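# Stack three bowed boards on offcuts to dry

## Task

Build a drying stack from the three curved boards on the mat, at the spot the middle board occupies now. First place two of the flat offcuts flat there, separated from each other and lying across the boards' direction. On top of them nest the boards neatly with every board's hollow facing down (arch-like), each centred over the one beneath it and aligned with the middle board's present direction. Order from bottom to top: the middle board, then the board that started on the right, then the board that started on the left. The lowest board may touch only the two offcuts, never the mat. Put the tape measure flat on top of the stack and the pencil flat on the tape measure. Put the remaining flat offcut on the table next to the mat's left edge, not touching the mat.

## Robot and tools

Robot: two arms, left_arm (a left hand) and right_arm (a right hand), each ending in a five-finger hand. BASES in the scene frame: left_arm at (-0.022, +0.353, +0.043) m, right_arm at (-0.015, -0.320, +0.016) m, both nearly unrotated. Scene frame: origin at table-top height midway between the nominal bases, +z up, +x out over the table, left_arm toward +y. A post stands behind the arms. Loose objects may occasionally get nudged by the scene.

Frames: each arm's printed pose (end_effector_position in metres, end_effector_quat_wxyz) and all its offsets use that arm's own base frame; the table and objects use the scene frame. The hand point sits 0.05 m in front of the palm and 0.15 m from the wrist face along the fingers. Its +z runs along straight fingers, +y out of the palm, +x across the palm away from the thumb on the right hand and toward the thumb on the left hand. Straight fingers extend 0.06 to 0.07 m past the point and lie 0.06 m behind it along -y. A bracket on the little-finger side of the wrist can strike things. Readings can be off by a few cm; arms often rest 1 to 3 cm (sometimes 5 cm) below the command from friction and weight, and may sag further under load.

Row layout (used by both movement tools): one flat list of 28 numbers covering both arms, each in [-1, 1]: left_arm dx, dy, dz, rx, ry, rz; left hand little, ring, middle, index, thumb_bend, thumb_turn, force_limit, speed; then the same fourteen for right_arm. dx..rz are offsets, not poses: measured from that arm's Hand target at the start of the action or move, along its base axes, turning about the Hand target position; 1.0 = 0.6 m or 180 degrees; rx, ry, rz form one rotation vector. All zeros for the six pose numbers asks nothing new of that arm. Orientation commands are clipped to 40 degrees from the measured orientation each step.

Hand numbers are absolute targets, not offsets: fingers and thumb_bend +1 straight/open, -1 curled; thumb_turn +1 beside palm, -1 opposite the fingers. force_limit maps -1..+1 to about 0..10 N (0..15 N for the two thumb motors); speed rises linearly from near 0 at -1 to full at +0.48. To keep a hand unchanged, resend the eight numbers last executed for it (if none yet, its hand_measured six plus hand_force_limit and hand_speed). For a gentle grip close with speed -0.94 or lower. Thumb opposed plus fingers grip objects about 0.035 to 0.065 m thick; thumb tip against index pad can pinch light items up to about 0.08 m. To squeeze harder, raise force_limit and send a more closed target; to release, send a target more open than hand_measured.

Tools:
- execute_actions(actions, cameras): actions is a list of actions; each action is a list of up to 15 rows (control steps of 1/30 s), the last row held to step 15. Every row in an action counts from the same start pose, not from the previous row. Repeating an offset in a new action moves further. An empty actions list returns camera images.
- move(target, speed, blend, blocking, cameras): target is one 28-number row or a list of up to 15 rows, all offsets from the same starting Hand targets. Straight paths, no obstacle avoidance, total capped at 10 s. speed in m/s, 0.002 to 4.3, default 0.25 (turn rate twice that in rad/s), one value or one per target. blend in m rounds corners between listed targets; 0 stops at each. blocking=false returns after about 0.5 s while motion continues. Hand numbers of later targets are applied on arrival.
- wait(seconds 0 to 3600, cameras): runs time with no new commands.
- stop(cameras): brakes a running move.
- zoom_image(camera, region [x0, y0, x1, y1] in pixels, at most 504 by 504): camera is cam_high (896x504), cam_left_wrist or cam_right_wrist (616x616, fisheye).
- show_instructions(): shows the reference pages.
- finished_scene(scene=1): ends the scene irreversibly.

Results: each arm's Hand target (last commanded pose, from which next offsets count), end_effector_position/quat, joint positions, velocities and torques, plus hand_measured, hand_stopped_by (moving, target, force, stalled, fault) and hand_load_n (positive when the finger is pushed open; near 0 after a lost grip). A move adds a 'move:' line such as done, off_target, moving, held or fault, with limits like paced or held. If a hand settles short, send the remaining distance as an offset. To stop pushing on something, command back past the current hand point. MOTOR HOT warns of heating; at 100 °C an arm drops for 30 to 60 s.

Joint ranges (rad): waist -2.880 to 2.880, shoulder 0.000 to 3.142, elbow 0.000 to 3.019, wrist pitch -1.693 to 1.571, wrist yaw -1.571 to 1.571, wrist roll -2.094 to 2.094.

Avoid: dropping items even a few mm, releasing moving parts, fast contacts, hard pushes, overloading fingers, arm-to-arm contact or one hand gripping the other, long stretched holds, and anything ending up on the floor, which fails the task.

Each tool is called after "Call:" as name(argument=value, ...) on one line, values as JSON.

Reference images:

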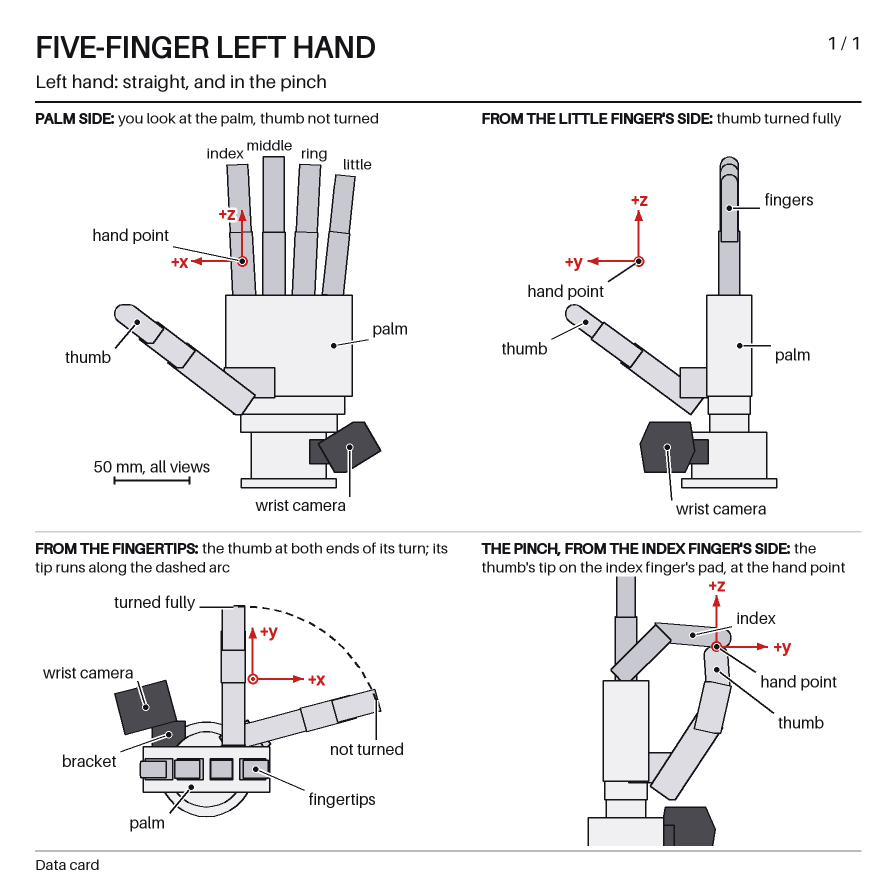

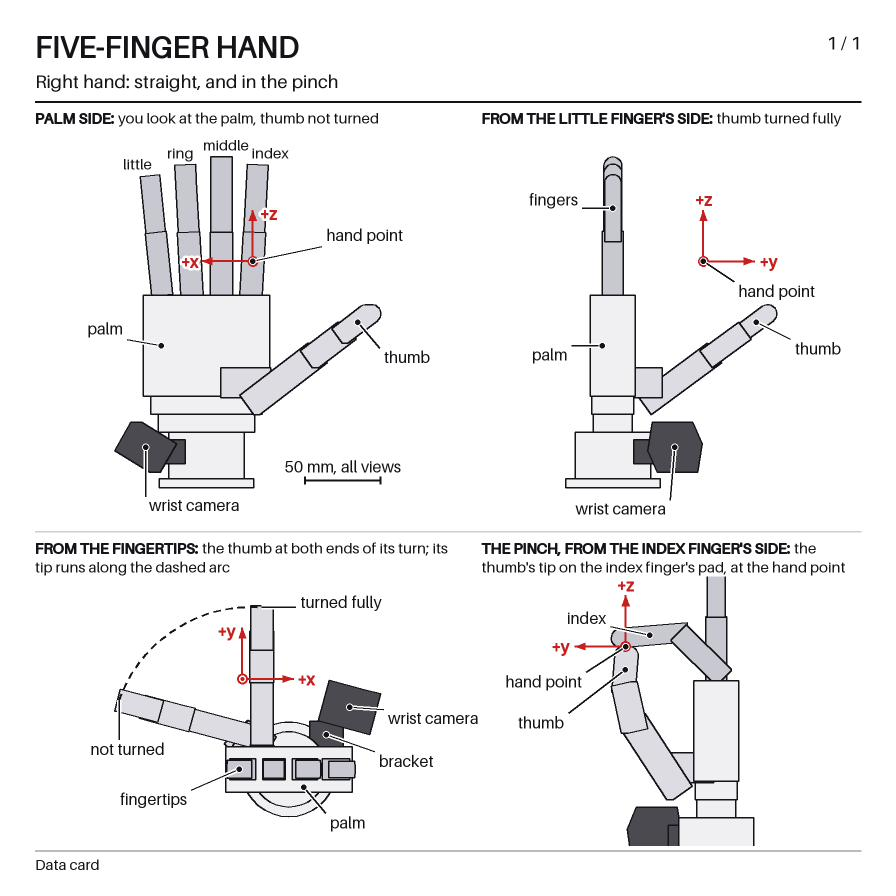

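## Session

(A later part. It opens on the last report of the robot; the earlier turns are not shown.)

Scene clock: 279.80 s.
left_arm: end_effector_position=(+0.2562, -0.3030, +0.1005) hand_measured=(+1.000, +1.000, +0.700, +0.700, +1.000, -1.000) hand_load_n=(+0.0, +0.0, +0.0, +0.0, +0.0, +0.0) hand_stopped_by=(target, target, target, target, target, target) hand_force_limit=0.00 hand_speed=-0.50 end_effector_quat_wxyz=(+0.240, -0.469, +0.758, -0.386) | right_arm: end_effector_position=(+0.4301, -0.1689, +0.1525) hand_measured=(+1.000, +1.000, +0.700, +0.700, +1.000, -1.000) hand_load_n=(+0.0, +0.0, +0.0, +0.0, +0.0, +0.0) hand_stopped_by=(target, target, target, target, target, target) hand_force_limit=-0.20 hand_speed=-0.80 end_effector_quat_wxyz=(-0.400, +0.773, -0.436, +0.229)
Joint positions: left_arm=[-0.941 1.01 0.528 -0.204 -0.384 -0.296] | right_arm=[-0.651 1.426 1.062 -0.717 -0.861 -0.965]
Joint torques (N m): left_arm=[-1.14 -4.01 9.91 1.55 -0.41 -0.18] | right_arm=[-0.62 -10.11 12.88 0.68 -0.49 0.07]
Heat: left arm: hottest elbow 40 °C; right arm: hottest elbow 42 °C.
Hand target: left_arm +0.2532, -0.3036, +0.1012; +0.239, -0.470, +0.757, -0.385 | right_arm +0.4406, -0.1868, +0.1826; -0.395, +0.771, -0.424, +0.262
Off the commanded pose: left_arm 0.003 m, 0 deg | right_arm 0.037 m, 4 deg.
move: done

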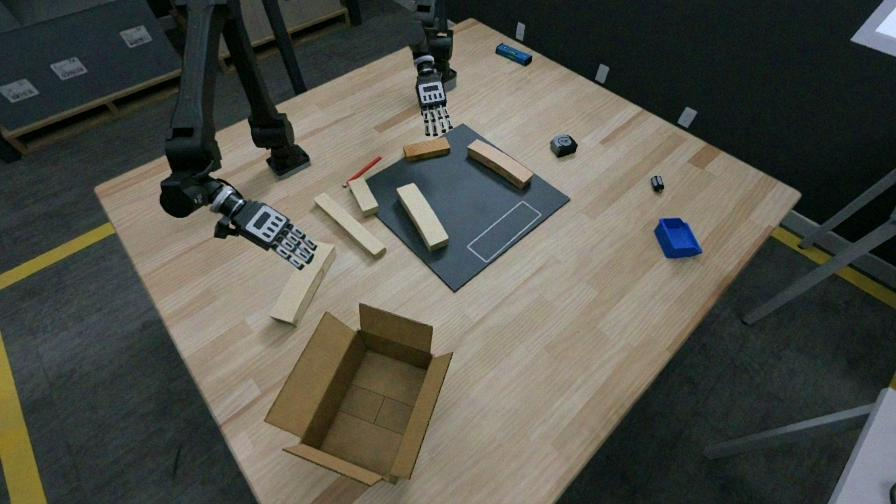

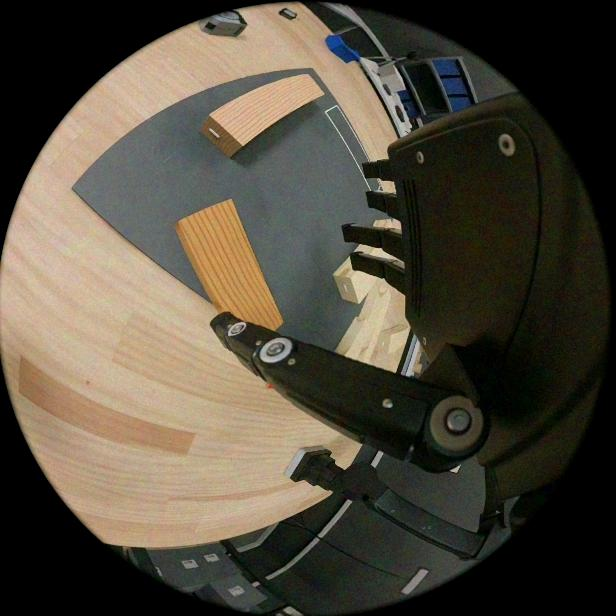

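Call:
move(target=[-0.005,-0.001,-0.17,0,0,0,1,1,0.7,0.7,1,-1,0,-0.5,0,0,0,0,0,0,1,1,0.7,0.7,1,-1,-0.2,-0.8], speed=0.1, cameras=["cam_high","cam_left_wrist"])

Call:
zoom_image(camera="cam_high", region=[370, 70, 490, 190])

Call:
zoom_image(camera="cam_left_wrist", region=[150, 130, 430, 410])

Scene clock: 283.07 s.
left_arm: end_effector_position=(+0.2528, -0.2994, -0.0005) hand_measured=(+1.000, +1.000, +0.700, +0.700, +1.000, -1.000) hand_load_n=(+0.0, +0.0, +0.0, +0.0, +0.0, +0.0) hand_stopped_by=(target, target, target, target, target, target) hand_force_limit=0.00 hand_speed=-0.50 end_effector_quat_wxyz=(+0.240, -0.472, +0.760, -0.378) | right_arm: end_effector_position=(+0.4301, -0.1689, +0.1525) hand_measured=(+1.000, +1.000, +0.700, +0.700, +1.000, -1.000) hand_load_n=(+0.0, +0.0, +0.0, +0.0, +0.0, +0.0) hand_stopped_by=(target, target, target, target, target, target) hand_force_limit=-0.20 hand_speed=-0.80 end_effector_quat_wxyz=(-0.400, +0.773, -0.436, +0.229)
Joint positions: left_arm=[-0.946 1.283 0.378 0.199 -0.391 -0.305] | right_arm=[-0.651 1.426 1.062 -0.717 -0.861 -0.965]
Joint torques (N m): left_arm=[-0.73 -4.07 6.69 2.96 -0.43 -0.15] | right_arm=[-0.56 -9.99 12.92 0.66 -0.5 0.06]
Heat: left arm: hottest elbow 40 °C; right arm: hottest elbow 42 °C.
Hand target: left_arm +0.2502, -0.3042, -0.0008; +0.239, -0.470, +0.757, -0.385 | right_arm +0.4406, -0.1868, +0.1826; -0.395, +0.771, -0.424, +0.262
Off the commanded pose: left_arm 0.005 m, 1 deg | right_arm 0.037 m, 4 deg.
move: done

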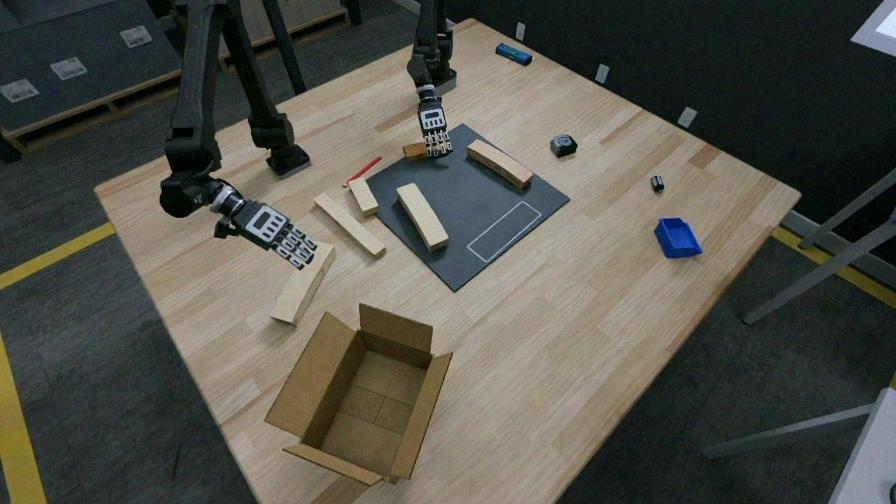

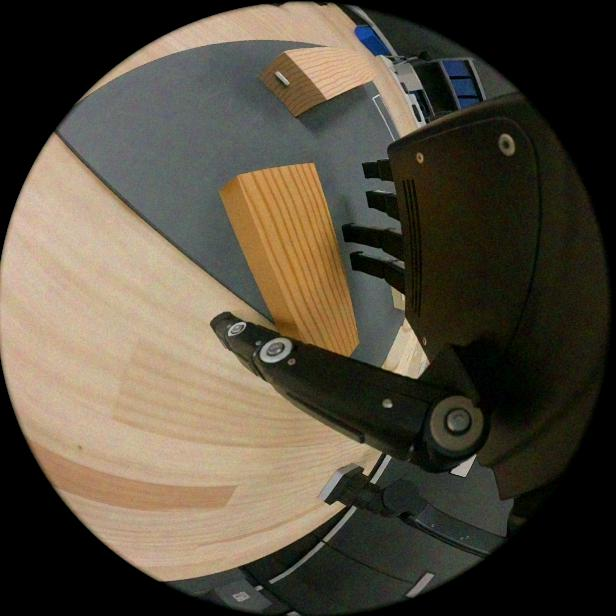

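Scaled by 4.200 from the camera's image (finer frame: 1280x720).

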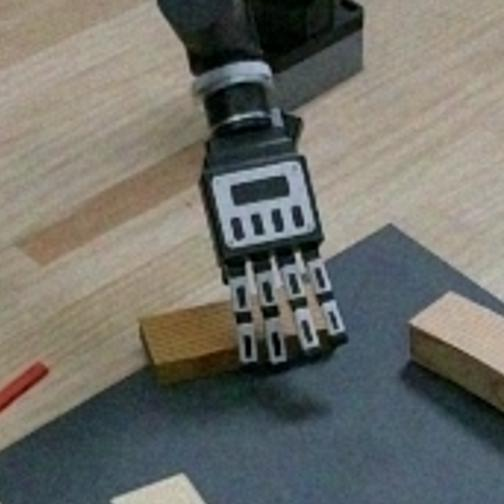

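Scaled by 1.800 from the camera's image (finer frame: 880x880).

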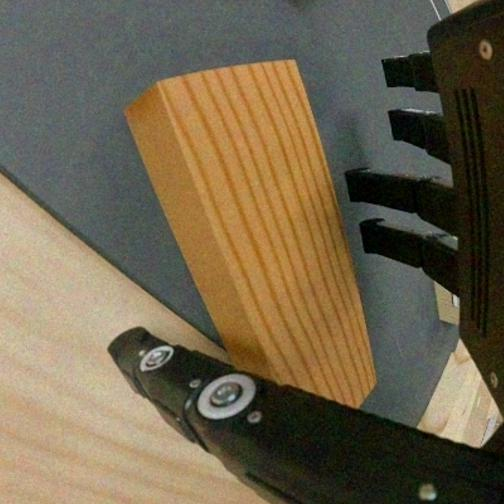

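Call:
move(target=[0,-0.006,-0.024,0,0,0,1,1,0.7,0.7,1,-1,0,-0.5,0,0,0,0,0,0,1,1,0.7,0.7,1,-1,-0.2,-0.8], speed=0.05)

Scene clock: 285.00 s.
left_arm: end_effector_position=(+0.2526, -0.3032, -0.0148) hand_measured=(+1.000, +1.000, +0.700, +0.700, +1.000, -1.000) hand_load_n=(+0.0, -0.5, +0.0, +0.0, +0.0, +0.0) hand_stopped_by=(target, target, target, target, target, target) hand_force_limit=0.00 hand_speed=-0.50 end_effector_quat_wxyz=(+0.240, -0.472, +0.760, -0.378) | right_arm: end_effector_position=(+0.4301, -0.1689, +0.1525) hand_measured=(+1.000, +1.000, +0.700, +0.700, +1.000, -1.000) hand_load_n=(+0.0, -0.5, +0.0, +0.0, +0.0, +0.0) hand_stopped_by=(target, target, target, target, target, target) hand_force_limit=-0.20 hand_speed=-0.80 end_effector_quat_wxyz=(-0.400, +0.773, -0.436, +0.229)
Joint positions: left_arm=[-0.955 1.349 0.371 0.27 -0.399 -0.309] | right_arm=[-0.651 1.426 1.062 -0.717 -0.861 -0.965]
Joint torques (N m): left_arm=[-1.14 -4.42 6.2 2.95 -0.41 -0.18] | right_arm=[-0.56 -10.23 12.93 0.62 -0.5 0.07]
Heat: left arm: hottest elbow 40 °C; right arm: hottest elbow 42 °C.
Hand target: left_arm +0.2502, -0.3078, -0.0152; +0.239, -0.470, +0.757, -0.385 | right_arm +0.4406, -0.1868, +0.1826; -0.395, +0.771, -0.424, +0.262
Off the commanded pose: left_arm 0.005 m, 1 deg | right_arm 0.037 m, 4 deg.
move: done

Call:
move(target=[0,0,0,0,0,0,1,1,-0.3,-0.3,-0.3,-1,-0.1,-0.9,0,0,0,0,0,0,1,1,0.7,0.7,1,-1,-0.2,-0.8], speed=0.05, cameras=["cam_high","cam_left_wrist"])

Call:
zoom_image(camera="cam_left_wrist", region=[150, 130, 430, 410])

Scene clock: 288.30 s.
left_arm: end_effector_position=(+0.2582, -0.3073, -0.0089) hand_measured=(+1.000, +1.000, +0.404, +0.162, +0.706, -1.000) hand_load_n=(-0.5, +0.0, +4.0, +5.0, +6.0, +0.0) hand_stopped_by=(target, target, force, force, force, target) hand_force_limit=-0.10 hand_speed=-0.90 end_effector_quat_wxyz=(+0.246, -0.475, +0.750, -0.390) | right_arm: end_effector_position=(+0.4301, -0.1689, +0.1525) hand_measured=(+1.000, +1.000, +0.700, +0.700, +1.000, -1.000) hand_load_n=(-0.5, +0.0, -0.5, +0.0, +0.0, +0.0) hand_stopped_by=(target, target, target, target, target, target) hand_force_limit=-0.20 hand_speed=-0.80 end_effector_quat_wxyz=(-0.400, +0.773, -0.436, +0.229)
Joint positions: left_arm=[-0.955 1.349 0.373 0.297 -0.411 -0.314] | right_arm=[-0.651 1.426 1.062 -0.717 -0.861 -0.965]
Joint torques (N m): left_arm=[-1.44 -4.95 6.13 1.88 -0.16 -0.1] | right_arm=[-0.67 -10.11 12.9 0.65 -0.49 0.07]
Heat: left arm: hottest elbow 39 °C; right arm: hottest elbow 42 °C.
Hand target: left_arm +0.2502, -0.3078, -0.0152; +0.239, -0.470, +0.757, -0.385 | right_arm +0.4406, -0.1868, +0.1826; -0.395, +0.771, -0.424, +0.262
Off the commanded pose: left_arm 0.010 m, 1 deg | right_arm 0.037 m, 4 deg.
move: done

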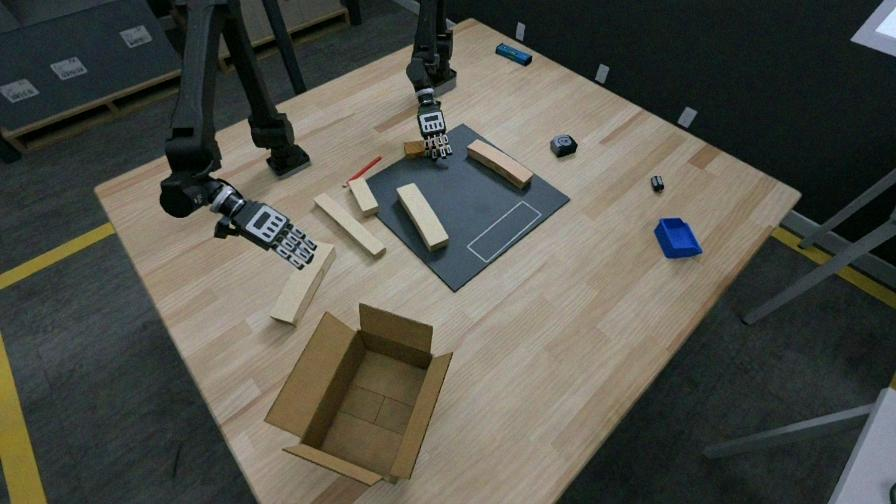

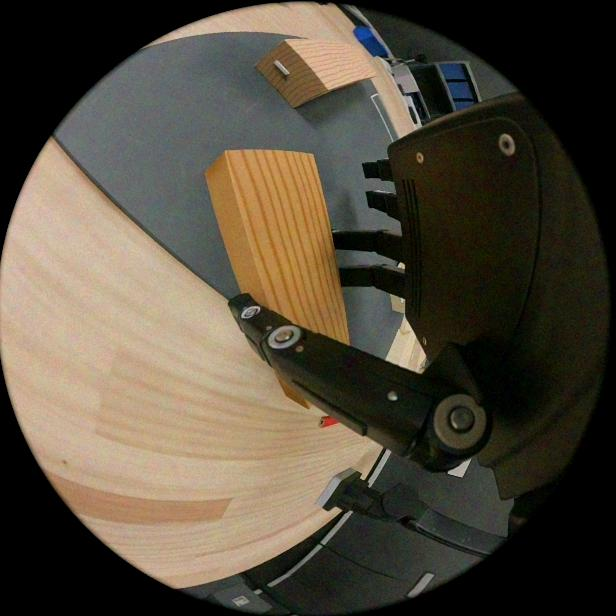

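Scaled by 1.800 from the camera's image (finer frame: 880x880).

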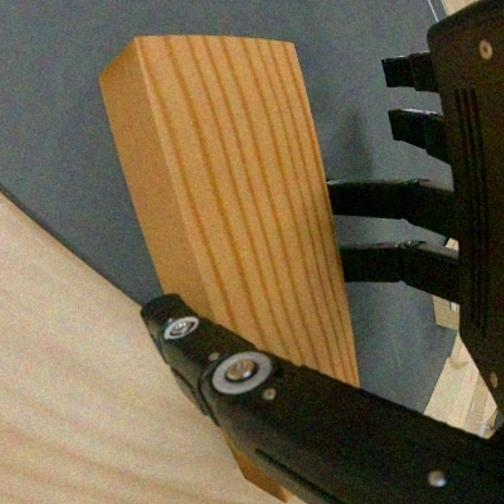

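Call:
move(target=[[0,0,0.1,0,0,0,1,1,-0.3,-0.3,-0.3,-1,-0.1,-0.9,0,0,0,0,0,0,1,1,0.7,0.7,1,-1,-0.2,-0.8],[0,0,0.167,0,0,0,1,1,-0.3,-0.3,-0.3,-1,-0.1,-0.9,0,0,0,0,0,0,1,1,0.7,0.7,1,-1,-0.2,-0.8],[0.245,-0.073,0.167,0,0,0.063,1,1,-0.3,-0.3,-0.3,-1,-0.1,-0.9,0,0,0,0,0,0,1,1,0.7,0.7,1,-1,-0.2,-0.8]], speed=[0.06,0.12,0.12], blend=[0.01,0.01,0], cameras=["cam_high","cam_left_wrist"])

Call:
zoom_image(camera="cam_high", region=[400, 90, 520, 210])

Scene clock: 293.50 s.
left_arm: end_effector_position=(+0.3658, -0.3288, +0.0525) hand_measured=(+1.000, +1.000, +0.404, +0.162, +0.706, -1.000) hand_load_n=(+0.0, +0.0, +0.0, +5.0, +5.5, +0.0) hand_stopped_by=(target, target, force, force, force, target) hand_force_limit=-0.10 hand_speed=-0.90 end_effector_quat_wxyz=(+0.269, -0.533, +0.735, -0.320) | right_arm: end_effector_position=(+0.4301, -0.1689, +0.1525) hand_measured=(+1.000, +1.000, +0.700, +0.700, +1.000, -1.000) hand_load_n=(+0.0, +0.0, +0.0, +0.0, +0.0, +0.0) hand_stopped_by=(target, target, target, target, target, target) hand_force_limit=-0.20 hand_speed=-0.80 end_effector_quat_wxyz=(-0.400, +0.773, -0.436, +0.229)
Joint positions: left_arm=[-0.8 1.424 0.756 -0.122 -0.411 -0.313] | right_arm=[-0.651 1.426 1.062 -0.717 -0.861 -0.965]
Joint torques (N m): left_arm=[0.67 -7.82 14.67 2.97 -0.5 -0.19] | right_arm=[-0.56 -9.99 12.89 0.65 -0.49 0.06]
Heat: left arm: hottest elbow 39 °C; right arm: hottest elbow 42 °C.
Hand target: left_arm +0.3972, -0.3516, +0.0850; +0.276, -0.542, +0.707, -0.360 | right_arm +0.4406, -0.1868, +0.1826; -0.395, +0.771, -0.424, +0.262
Off the commanded pose: left_arm 0.051 m, 6 deg | right_arm 0.037 m, 4 deg.
move: off_target (left_arm)

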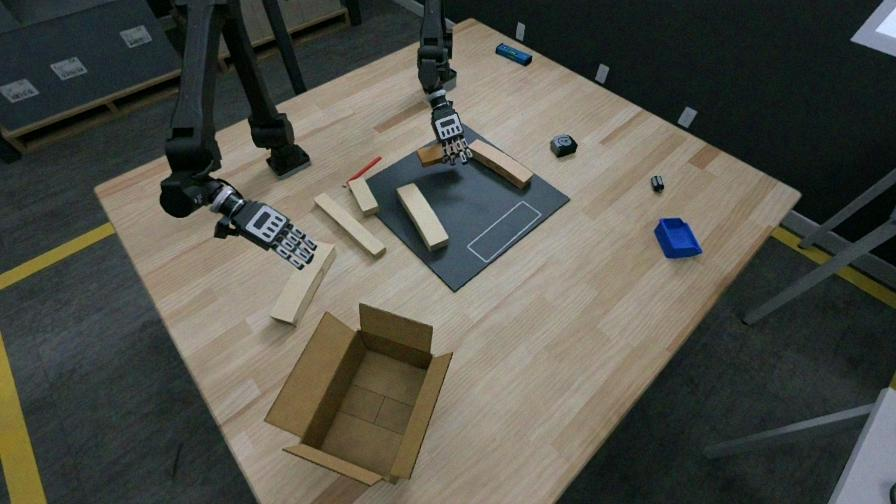

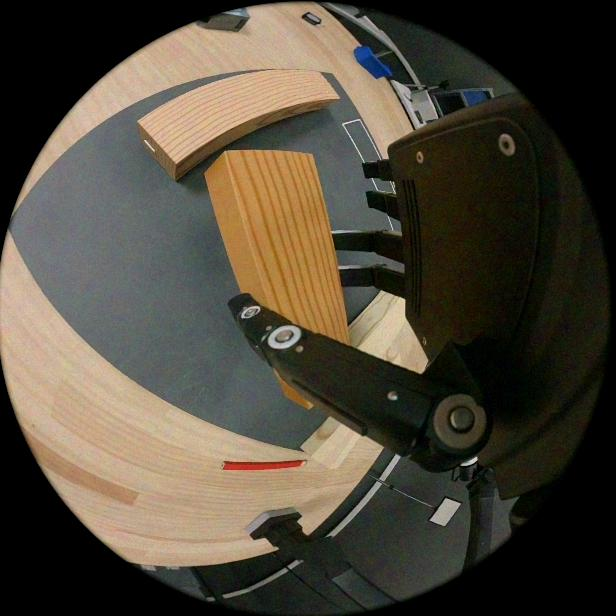

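Scaled by 4.200 from the camera's image (finer frame: 1280x720).

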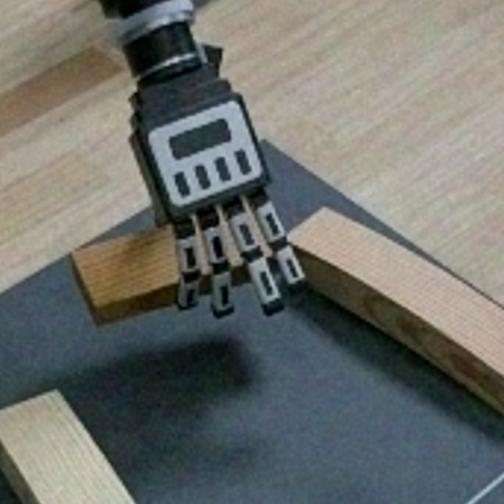

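Call:
move(target=[[0.01,-0.01,-0.06,0,0,0,1,1,-0.3,-0.3,-0.3,-1,-0.1,-0.9,0,0,0,0,0,0,1,1,0.7,0.7,1,-1,-0.2,-0.8]], speed=[0.06], cameras=["cam_high","cam_left_wrist"])

Call:
zoom_image(camera="cam_high", region=[400, 90, 520, 210])

Scene clock: 296.03 s.
left_arm: end_effector_position=(+0.3770, -0.3404, +0.0246) hand_measured=(+1.000, +1.000, +0.404, +0.162, +0.706, -1.000) hand_load_n=(+0.0, +0.0, +0.0, +5.0, +5.5, +0.0) hand_stopped_by=(target, target, force, force, force, target) hand_force_limit=-0.10 hand_speed=-0.90 end_effector_quat_wxyz=(+0.270, -0.533, +0.732, -0.327) | right_arm: end_effector_position=(+0.4301, -0.1689, +0.1525) hand_measured=(+1.000, +1.000, +0.700, +0.700, +1.000, -1.000) hand_load_n=(+0.0, +0.0, +0.0, +0.0, +0.0, +0.0) hand_stopped_by=(target, target, target, target, target, target) hand_force_limit=-0.20 hand_speed=-0.80 end_effector_quat_wxyz=(-0.400, +0.773, -0.436, +0.229)
Joint positions: left_arm=[-0.8 1.519 0.756 -0.011 -0.411 -0.313] | right_arm=[-0.651 1.426 1.062 -0.717 -0.861 -0.965]
Joint torques (N m): left_arm=[0.91 -8.76 12.42 3.12 -0.46 -0.19] | right_arm=[-0.44 -10.11 12.93 0.64 -0.49 0.07]
Heat: left arm: hottest elbow 39 °C; right arm: hottest elbow 42 °C.
Hand target: left_arm +0.4032, -0.3576, +0.0490; +0.276, -0.542, +0.707, -0.360 | right_arm +0.4406, -0.1868, +0.1826; -0.395, +0.771, -0.424, +0.262
Off the commanded pose: left_arm 0.040 m, 5 deg | right_arm 0.037 m, 4 deg.
move: off_target (left_arm)

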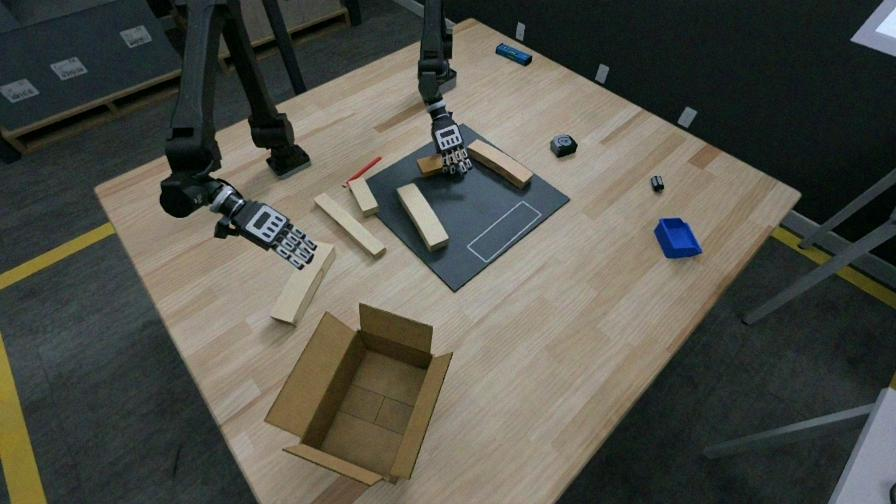

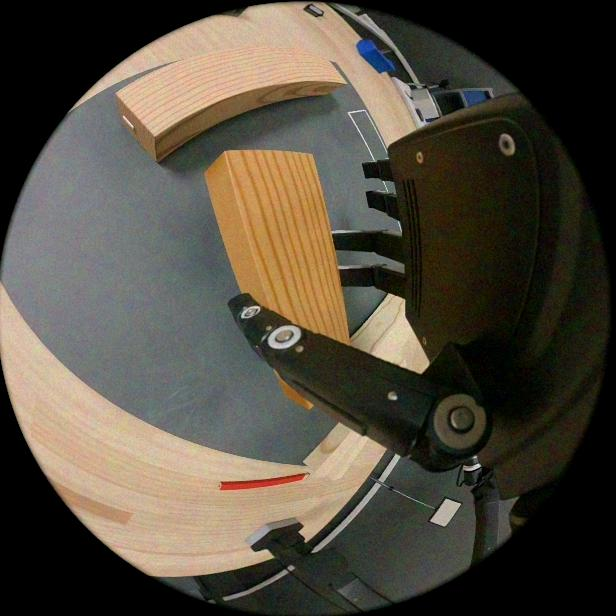

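Scaled by 4.200 from the camera's image (finer frame: 1280x720).

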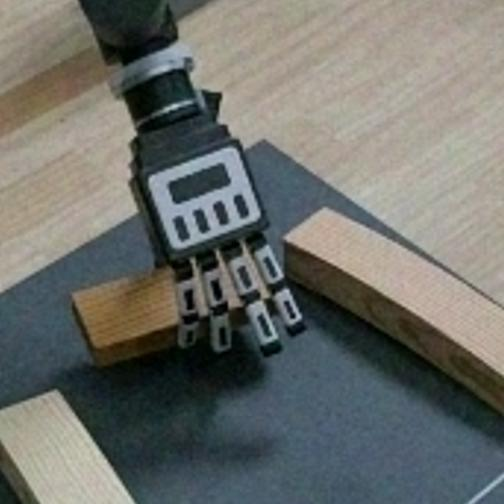

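Call:
move(target=[[0.015,-0.01,-0.06,0,0,0,1,1,-0.3,-0.3,-0.3,-1,-0.1,-0.9,0,0,0,0,0,0,1,1,0.7,0.7,1,-1,-0.2,-0.8]], speed=[0.05], cameras=["cam_high","cam_left_wrist"])

Call:
zoom_image(camera="cam_high", region=[400, 90, 520, 210])

Scene clock: 302.63 s.
left_arm: end_effector_position=(+0.3871, -0.3492, -0.0046) hand_measured=(+1.000, +1.000, +0.404, +0.162, +0.706, -1.000) hand_load_n=(+0.0, +0.0, -1.0, +5.0, +6.0, +0.0) hand_stopped_by=(target, target, force, force, force, target) hand_force_limit=-0.10 hand_speed=-0.90 end_effector_quat_wxyz=(+0.271, -0.534, +0.728, -0.333) | right_arm: end_effector_position=(+0.4301, -0.1689, +0.1525) hand_measured=(+1.000, +1.000, +0.700, +0.700, +1.000, -1.000) hand_load_n=(-0.5, +0.0, +0.0, +0.0, +0.0, +0.0) hand_stopped_by=(target, target, target, target, target, target) hand_force_limit=-0.20 hand_speed=-0.80 end_effector_quat_wxyz=(-0.400, +0.773, -0.436, +0.229)
Joint positions: left_arm=[-0.798 1.616 0.758 0.098 -0.413 -0.314] | right_arm=[-0.651 1.426 1.062 -0.717 -0.861 -0.965]
Joint torques (N m): left_arm=[0.67 -8.76 11.45 3.11 -0.28 -0.16] | right_arm=[-0.56 -10.05 12.89 0.65 -0.48 0.07]
Heat: left arm: hottest elbow 39 °C; right arm: hottest elbow 42 °C.
Hand target: left_arm +0.4122, -0.3636, +0.0130; +0.276, -0.542, +0.707, -0.360 | right_arm +0.4406, -0.1868, +0.1826; -0.395, +0.771, -0.424, +0.262
Off the commanded pose: left_arm 0.034 m, 4 deg | right_arm 0.037 m, 4 deg.
move: off_target (left_arm)

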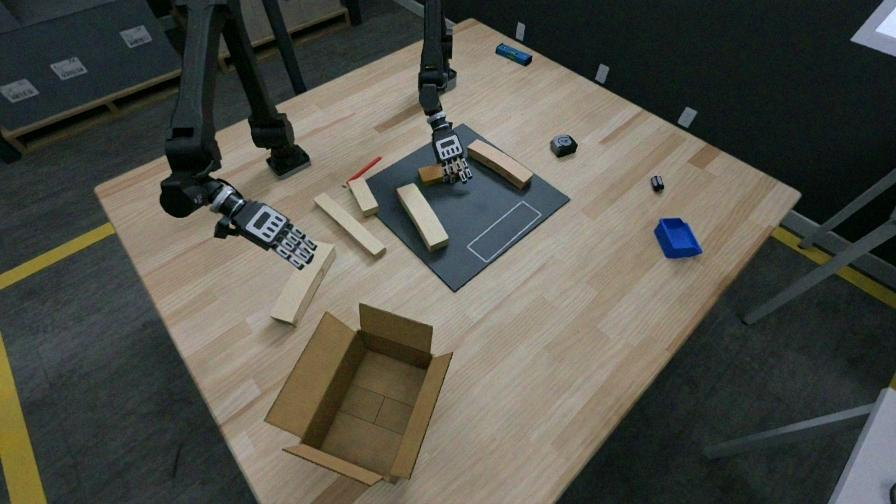

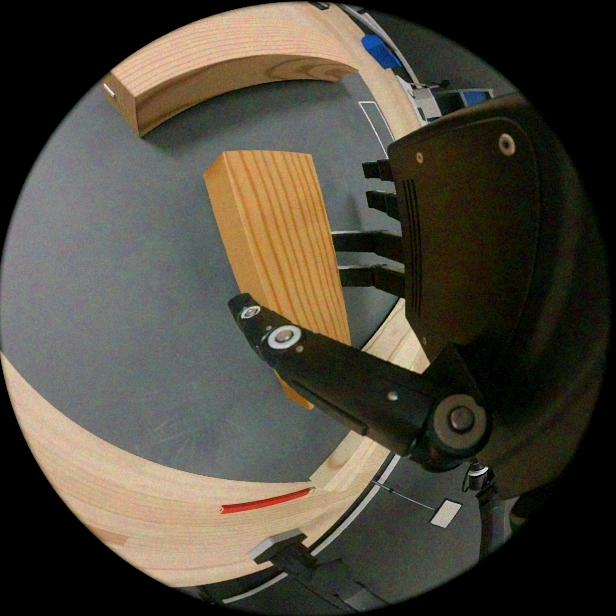

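Scaled by 4.200 from the camera's image (finer frame: 1280x720).

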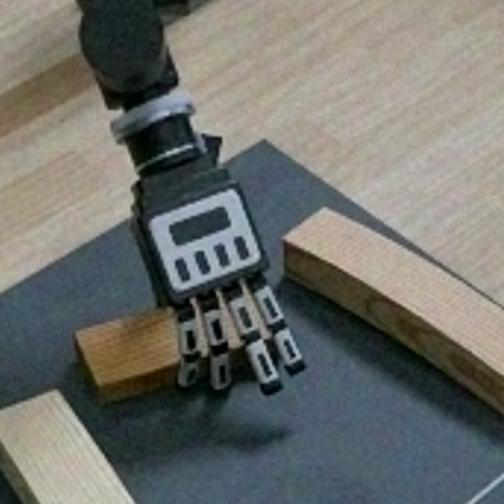

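Call:
move(target=[[0.012,0,-0.015,0,0,0,1,1,-0.3,-0.3,-0.3,-1,-0.1,-0.9,0,0,0,0,0,0,1,1,0.7,0.7,1,-1,-0.2,-0.8]], speed=[0.03])

Call:
move(target=[[0,0,0,0,0,0,1,1,0.7,0.7,1,-1,-0.1,-0.85,0,0,0,0,0,0,1,1,0.7,0.7,1,-1,-0.2,-0.8]], speed=[0.03])

Call:
move(target=[[0,0,0.17,0,0,0,1,1,0.7,0.7,1,-1,-0.1,-0.8,0,0,0,0,0,0,1,1,0.7,0.7,1,-1,-0.2,-0.8]], speed=[0.1], cameras=["cam_high","cam_left_wrist"])

Call:
zoom_image(camera="cam_high", region=[400, 110, 500, 210])

Scene clock: 304.73 s.
left_arm: end_effector_position=(+0.3900, -0.3502, -0.0049) hand_measured=(+1.000, +1.000, +0.402, +0.162, +0.706, -1.000) hand_load_n=(+0.0, +0.0, -10.0, +5.0, +6.0, +0.0) hand_stopped_by=(target, target, force, force, force, target) hand_force_limit=-0.10 hand_speed=-0.90 end_effector_quat_wxyz=(+0.272, -0.534, +0.726, -0.338) | right_arm: end_effector_position=(+0.4301, -0.1689, +0.1525) hand_measured=(+1.000, +1.000, +0.700, +0.700, +1.000, -1.000) hand_load_n=(+0.0, +0.0, +0.0, +0.0, +0.0, +0.0) hand_stopped_by=(target, target, target, target, target, target) hand_force_limit=-0.20 hand_speed=-0.80 end_effector_quat_wxyz=(-0.400, +0.773, -0.436, +0.229)
Joint positions: left_arm=[-0.795 1.622 0.758 0.115 -0.411 -0.313] | right_arm=[-0.651 1.426 1.062 -0.717 -0.861 -0.965]
Joint torques (N m): left_arm=[1.55 -7.06 11.96 3.52 0.02 -0.03] | right_arm=[-0.5 -10.17 12.92 0.62 -0.49 0.06]
Heat: left arm: hottest elbow 39 °C; right arm: hottest elbow 42 °C.
Hand target: left_arm +0.4194, -0.3636, +0.0040; +0.276, -0.542, +0.707, -0.360 | right_arm +0.4406, -0.1868, +0.1826; -0.395, +0.771, -0.424, +0.262
Off the commanded pose: left_arm 0.033 m, 3 deg | right_arm 0.037 m, 4 deg.
move: off_target (left_arm)

Scene clock: 306.67 s.
left_arm: end_effector_position=(+0.3893, -0.3499, -0.0056) hand_measured=(+1.000, +1.000, +0.426, +0.700, +1.000, -1.000) hand_load_n=(+0.0, +0.0, -15.5, +0.0, +0.0, +0.0) hand_stopped_by=(target, target, stalled, target, target, target) hand_force_limit=-0.10 hand_speed=-0.85 end_effector_quat_wxyz=(+0.271, -0.534, +0.726, -0.337) | right_arm: end_effector_position=(+0.4301, -0.1689, +0.1525) hand_measured=(+1.000, +1.000, +0.700, +0.700, +1.000, -1.000) hand_load_n=(+0.0, +0.0, +0.0, +0.0, -0.5, +0.0) hand_stopped_by=(target, target, target, target, target, target) hand_force_limit=-0.20 hand_speed=-0.80 end_effector_quat_wxyz=(-0.400, +0.773, -0.436, +0.229)
Joint positions: left_arm=[-0.795 1.622 0.756 0.115 -0.41 -0.313] | right_arm=[-0.651 1.426 1.062 -0.717 -0.861 -0.965]
Joint torques (N m): left_arm=[1.49 -7.12 12.08 3.47 -0.03 -0.04] | right_arm=[-0.56 -10.05 12.93 0.65 -0.5 0.07]
Heat: left arm: hottest elbow 39 °C; right arm: hottest elbow 42 °C.
Hand target: left_arm +0.4194, -0.3636, +0.0040; +0.276, -0.542, +0.707, -0.360 | right_arm +0.4406, -0.1868, +0.1826; -0.395, +0.771, -0.424, +0.262
Off the commanded pose: left_arm 0.034 m, 4 deg | right_arm 0.037 m, 4 deg.
move: done

Scene clock: 308.50 s.
left_arm: end_effector_position=(+0.3985, -0.3526, +0.0740) hand_measured=(+1.000, +1.000, +0.428, +0.700, +1.000, -1.000) hand_load_n=(+0.0, +0.0, +0.0, +0.0, +0.0, +0.0) hand_stopped_by=(target, target, stalled, target, target, target) hand_force_limit=-0.10 hand_speed=-0.80 end_effector_quat_wxyz=(+0.270, -0.540, +0.723, -0.336) | right_arm: end_effector_position=(+0.4301, -0.1689, +0.1525) hand_measured=(+1.000, +1.000, +0.700, +0.700, +1.000, -1.000) hand_load_n=(+0.0, +0.0, +0.0, +0.0, +0.0, +0.5) hand_stopped_by=(target, target, target, target, target, target) hand_force_limit=-0.20 hand_speed=-0.80 end_effector_quat_wxyz=(-0.400, +0.773, -0.436, +0.229)
Joint positions: left_arm=[-0.785 1.474 0.862 -0.142 -0.407 -0.32] | right_arm=[-0.651 1.426 1.062 -0.717 -0.861 -0.965]
Joint torques (N m): left_arm=[0.67 -10.29 14.05 1.37 -0.15 -0.05] | right_arm=[-0.56 -10.05 12.9 0.66 -0.49 0.07]
Heat: left arm: hottest elbow 39 °C; right arm: hottest elbow 42 °C.
Hand target: left_arm +0.4194, -0.3636, +0.1060; +0.276, -0.542, +0.707, -0.360 | right_arm +0.4406, -0.1868, +0.1826; -0.395, +0.771, -0.424, +0.262
Off the commanded pose: left_arm 0.040 m, 3 deg | right_arm 0.037 m, 4 deg.
move: off_target (left_arm)

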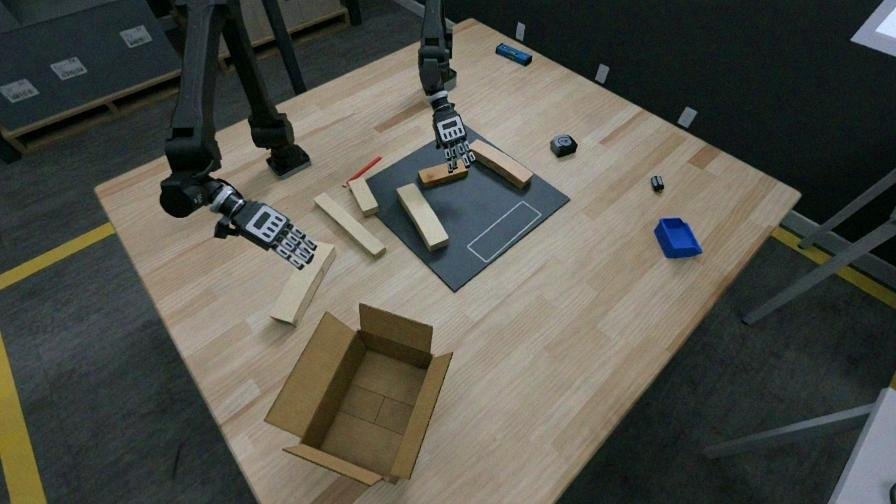

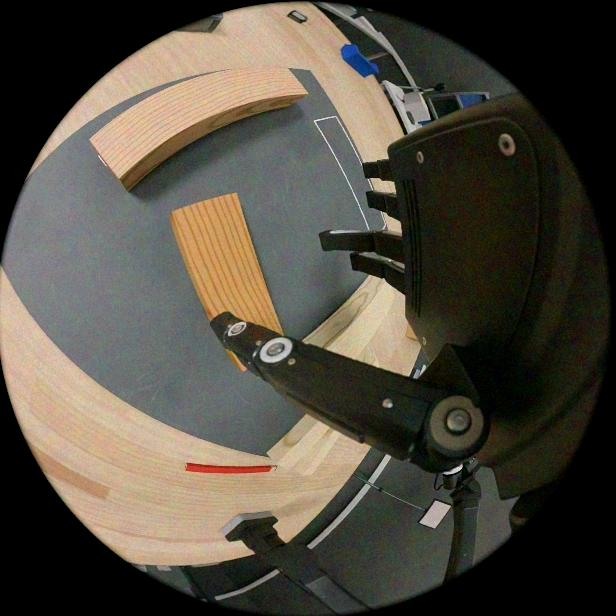

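Scaled by 5.040 from the camera's image (finer frame: 1280x720).

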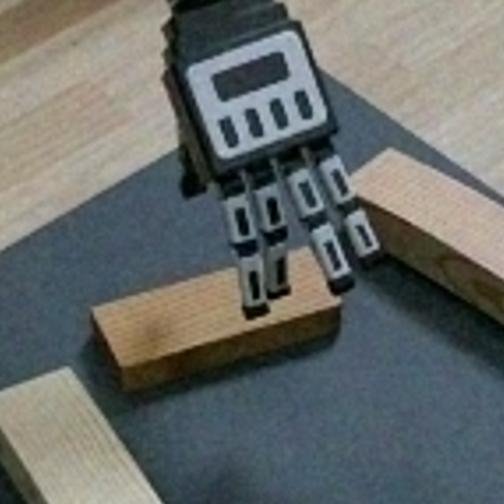

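Call:
move(target=[[-0.036,0.018,0,0,0,-0.049,1,1,0.72,0.7,1,-1,-0.1,-0.5,0,0,0,0,0,0,1,1,0.7,0.7,1,-1,-0.2,-0.8],[-0.04,0.018,-0.09,0,0,-0.049,1,1,0.72,0.7,1,-1,-0.1,-0.5,0,0,0,0,0,0,1,1,0.7,0.7,1,-1,-0.2,-0.8]], speed=[0.1], cameras=["cam_high","cam_left_wrist"])

Call:
zoom_image(camera="cam_left_wrist", region=[150, 130, 430, 410])

speed must be one number or one for each of the 2 targets, got a list of 1; nothing of the call was run

Scaled by 1.800 from the camera's image (finer frame: 880x880).

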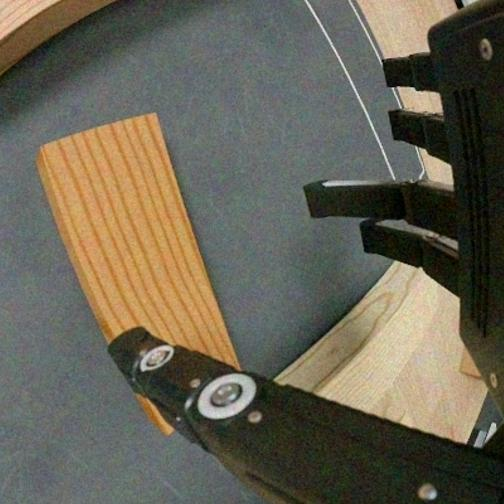

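Call:
move(target=[[-0.036,0.018,0,0,0,-0.049,1,1,0.72,0.7,1,-1,-0.1,-0.5,0,0,0,0,0,0,1,1,0.7,0.7,1,-1,-0.2,-0.8],[-0.04,0.018,-0.09,0,0,-0.049,1,1,0.72,0.7,1,-1,-0.1,-0.5,0,0,0,0,0,0,1,1,0.7,0.7,1,-1,-0.2,-0.8]], speed=0.1, cameras=["cam_high","cam_left_wrist"])

Call:
zoom_image(camera="cam_left_wrist", region=[150, 130, 430, 410])

Scene clock: 316.93 s.
left_arm: end_effector_position=(+0.3884, -0.3559, +0.0528) hand_measured=(+1.000, +1.000, +0.720, +0.700, +1.000, -1.000) hand_load_n=(+0.0, +0.0, +0.0, +0.0, +0.0, +0.0) hand_stopped_by=(target, target, target, target, target, target) hand_force_limit=-0.10 hand_speed=-0.50 end_effector_quat_wxyz=(+0.240, -0.488, +0.750, -0.376) | right_arm: end_effector_position=(+0.4301, -0.1689, +0.1525) hand_measured=(+1.000, +1.000, +0.700, +0.700, +1.000, -1.000) hand_load_n=(+0.0, +0.0, +0.0, +0.0, +0.0, +0.0) hand_stopped_by=(target, target, target, target, target, target) hand_force_limit=-0.20 hand_speed=-0.80 end_effector_quat_wxyz=(-0.400, +0.773, -0.436, +0.229)
Joint positions: left_arm=[-0.759 1.485 0.772 0.041 -0.264 -0.213] | right_arm=[-0.651 1.426 1.062 -0.717 -0.861 -0.965]
Joint torques (N m): left_arm=[0.56 -8.23 8.32 3.06 -0.17 0.1] | right_arm=[-0.44 -10.05 12.92 0.66 -0.49 0.06]
Heat: left arm: hottest elbow 40 °C; right arm: hottest elbow 42 °C.
Hand target: left_arm +0.3954, -0.3528, +0.0520; +0.248, -0.486, +0.747, -0.380 | right_arm +0.4406, -0.1868, +0.1826; -0.395, +0.771, -0.424, +0.262
Off the commanded pose: left_arm 0.008 m, 1 deg | right_arm 0.037 m, 4 deg.
move: done

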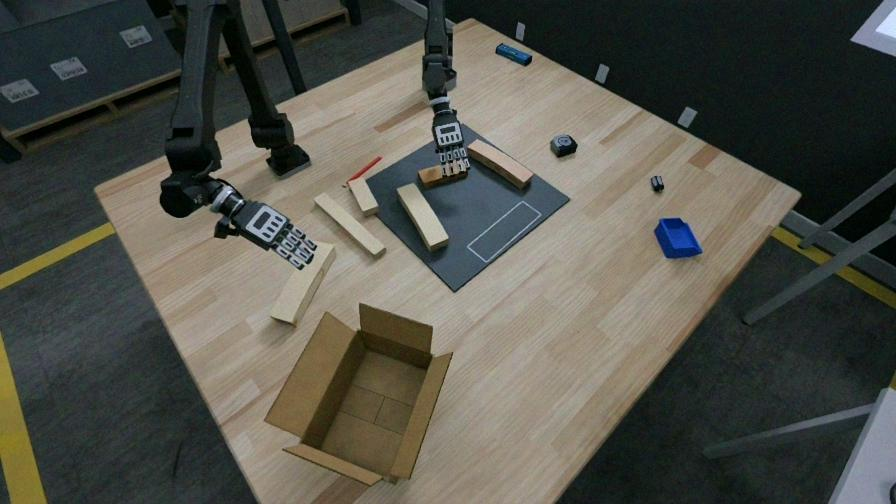

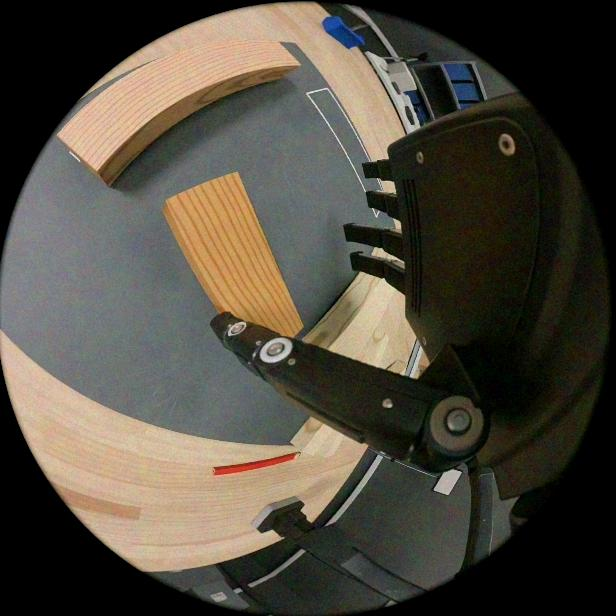

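Scaled by 1.800 from the camera's image (finer frame: 880x880).

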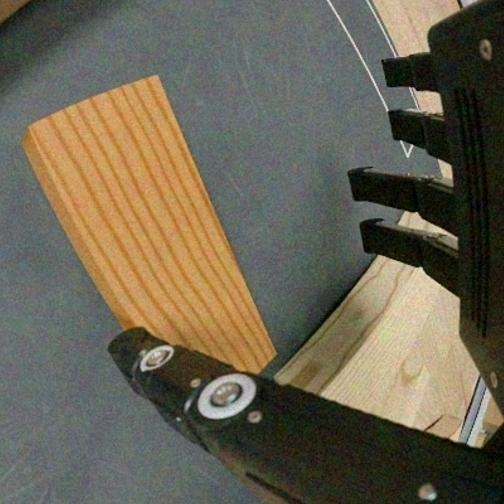

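Call:
move(target=[[-0.02,0.02,0.2,0,0,0,1,1,0.72,0.7,1,-1,-0.1,-0.5,0,0,0,0,0,0,1,1,0.7,0.7,1,-1,-0.2,-0.8],[-0.242,0.338,0.33,0,0,0,1,1,0.72,0.7,1,-1,-0.1,-0.5,0,0,0,0,0,0,1,1,0.7,0.7,1,-1,-0.2,-0.8]], speed=0.2, blend=[0.04,0], cameras=["cam_high","cam_right_wrist"])

Call:
zoom_image(camera="cam_high", region=[400, 120, 490, 210])

Call:
zoom_image(camera="cam_high", region=[330, 150, 450, 270])

Scene clock: 326.00 s.
left_arm: end_effector_position=(+0.2501, -0.1547, +0.2525) hand_measured=(+1.000, +1.000, +0.720, +0.700, +1.000, -1.000) hand_load_n=(+0.0, +0.0, +0.0, +0.0, +0.0, +0.0) hand_stopped_by=(target, target, target, target, target, target) hand_force_limit=-0.10 hand_speed=-0.50 end_effector_quat_wxyz=(+0.245, -0.487, +0.744, -0.387) | right_arm: end_effector_position=(+0.4301, -0.1689, +0.1525) hand_measured=(+1.000, +1.000, +0.700, +0.700, +1.000, -1.000) hand_load_n=(+0.0, +0.0, +0.0, +0.0, +0.0, +0.0) hand_stopped_by=(target, target, target, target, target, target) hand_force_limit=-0.20 hand_speed=-0.80 end_effector_quat_wxyz=(-0.400, +0.773, -0.436, +0.229)
Joint positions: left_arm=[-0.456 0.545 0.735 -0.81 -0.023 -0.032] | right_arm=[-0.651 1.426 1.062 -0.717 -0.861 -0.965]
Joint torques (N m): left_arm=[0.73 -0.5 11 1.78 0.04 0.09] | right_arm=[-0.38 -10.11 12.89 0.66 -0.49 0.07]
Heat: left arm: hottest elbow 40 °C; right arm: hottest elbow 43 °C.
Hand target: left_arm +0.2502, -0.1500, +0.2500; +0.248, -0.486, +0.747, -0.380 | right_arm +0.4406, -0.1868, +0.1826; -0.395, +0.771, -0.424, +0.262
Off the commanded pose: left_arm 0.005 m, 1 deg | right_arm 0.037 m, 4 deg.
move: done

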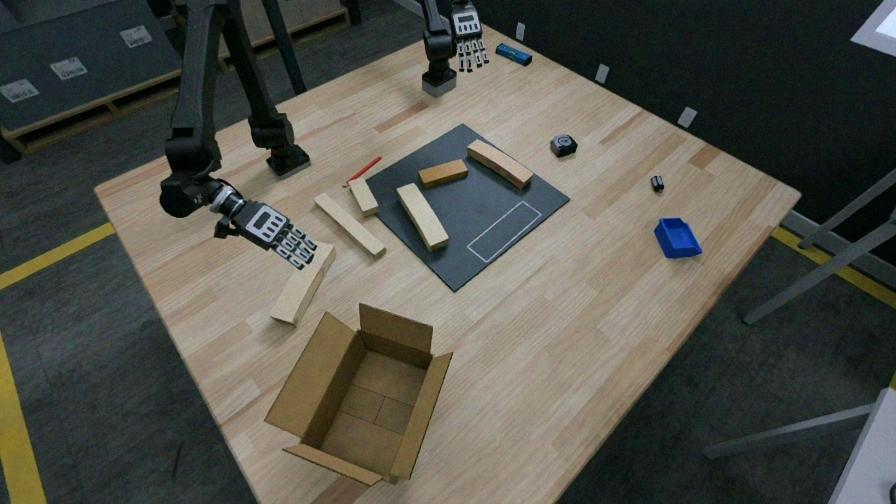

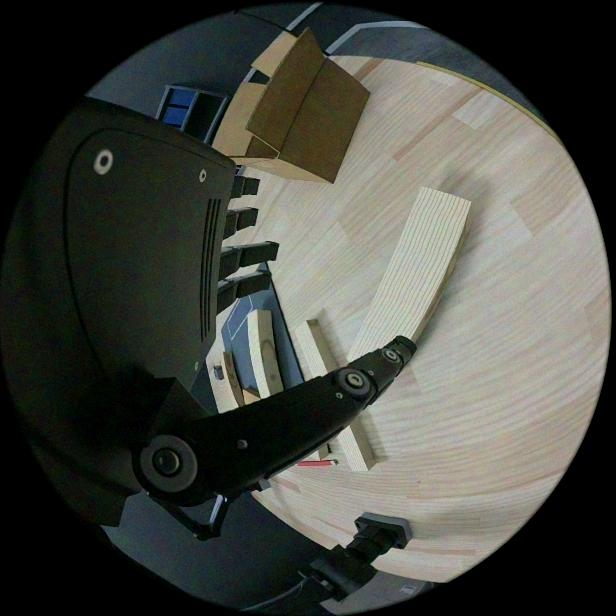

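Scaled by 5.600 from the camera's image (finer frame: 1280x720).

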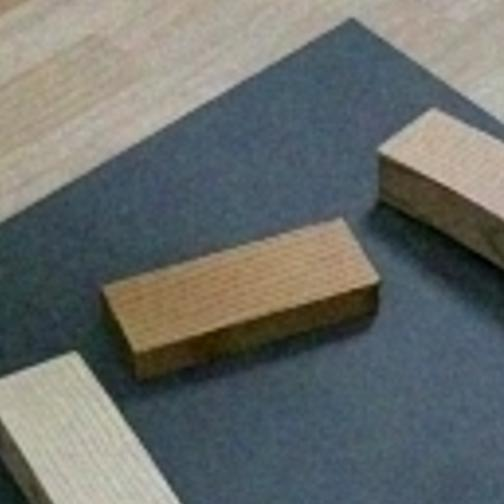

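Scaled by 4.200 from the camera's image (finer frame: 1280x720).

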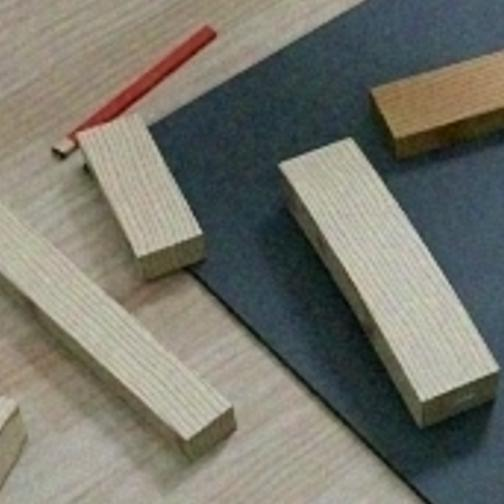

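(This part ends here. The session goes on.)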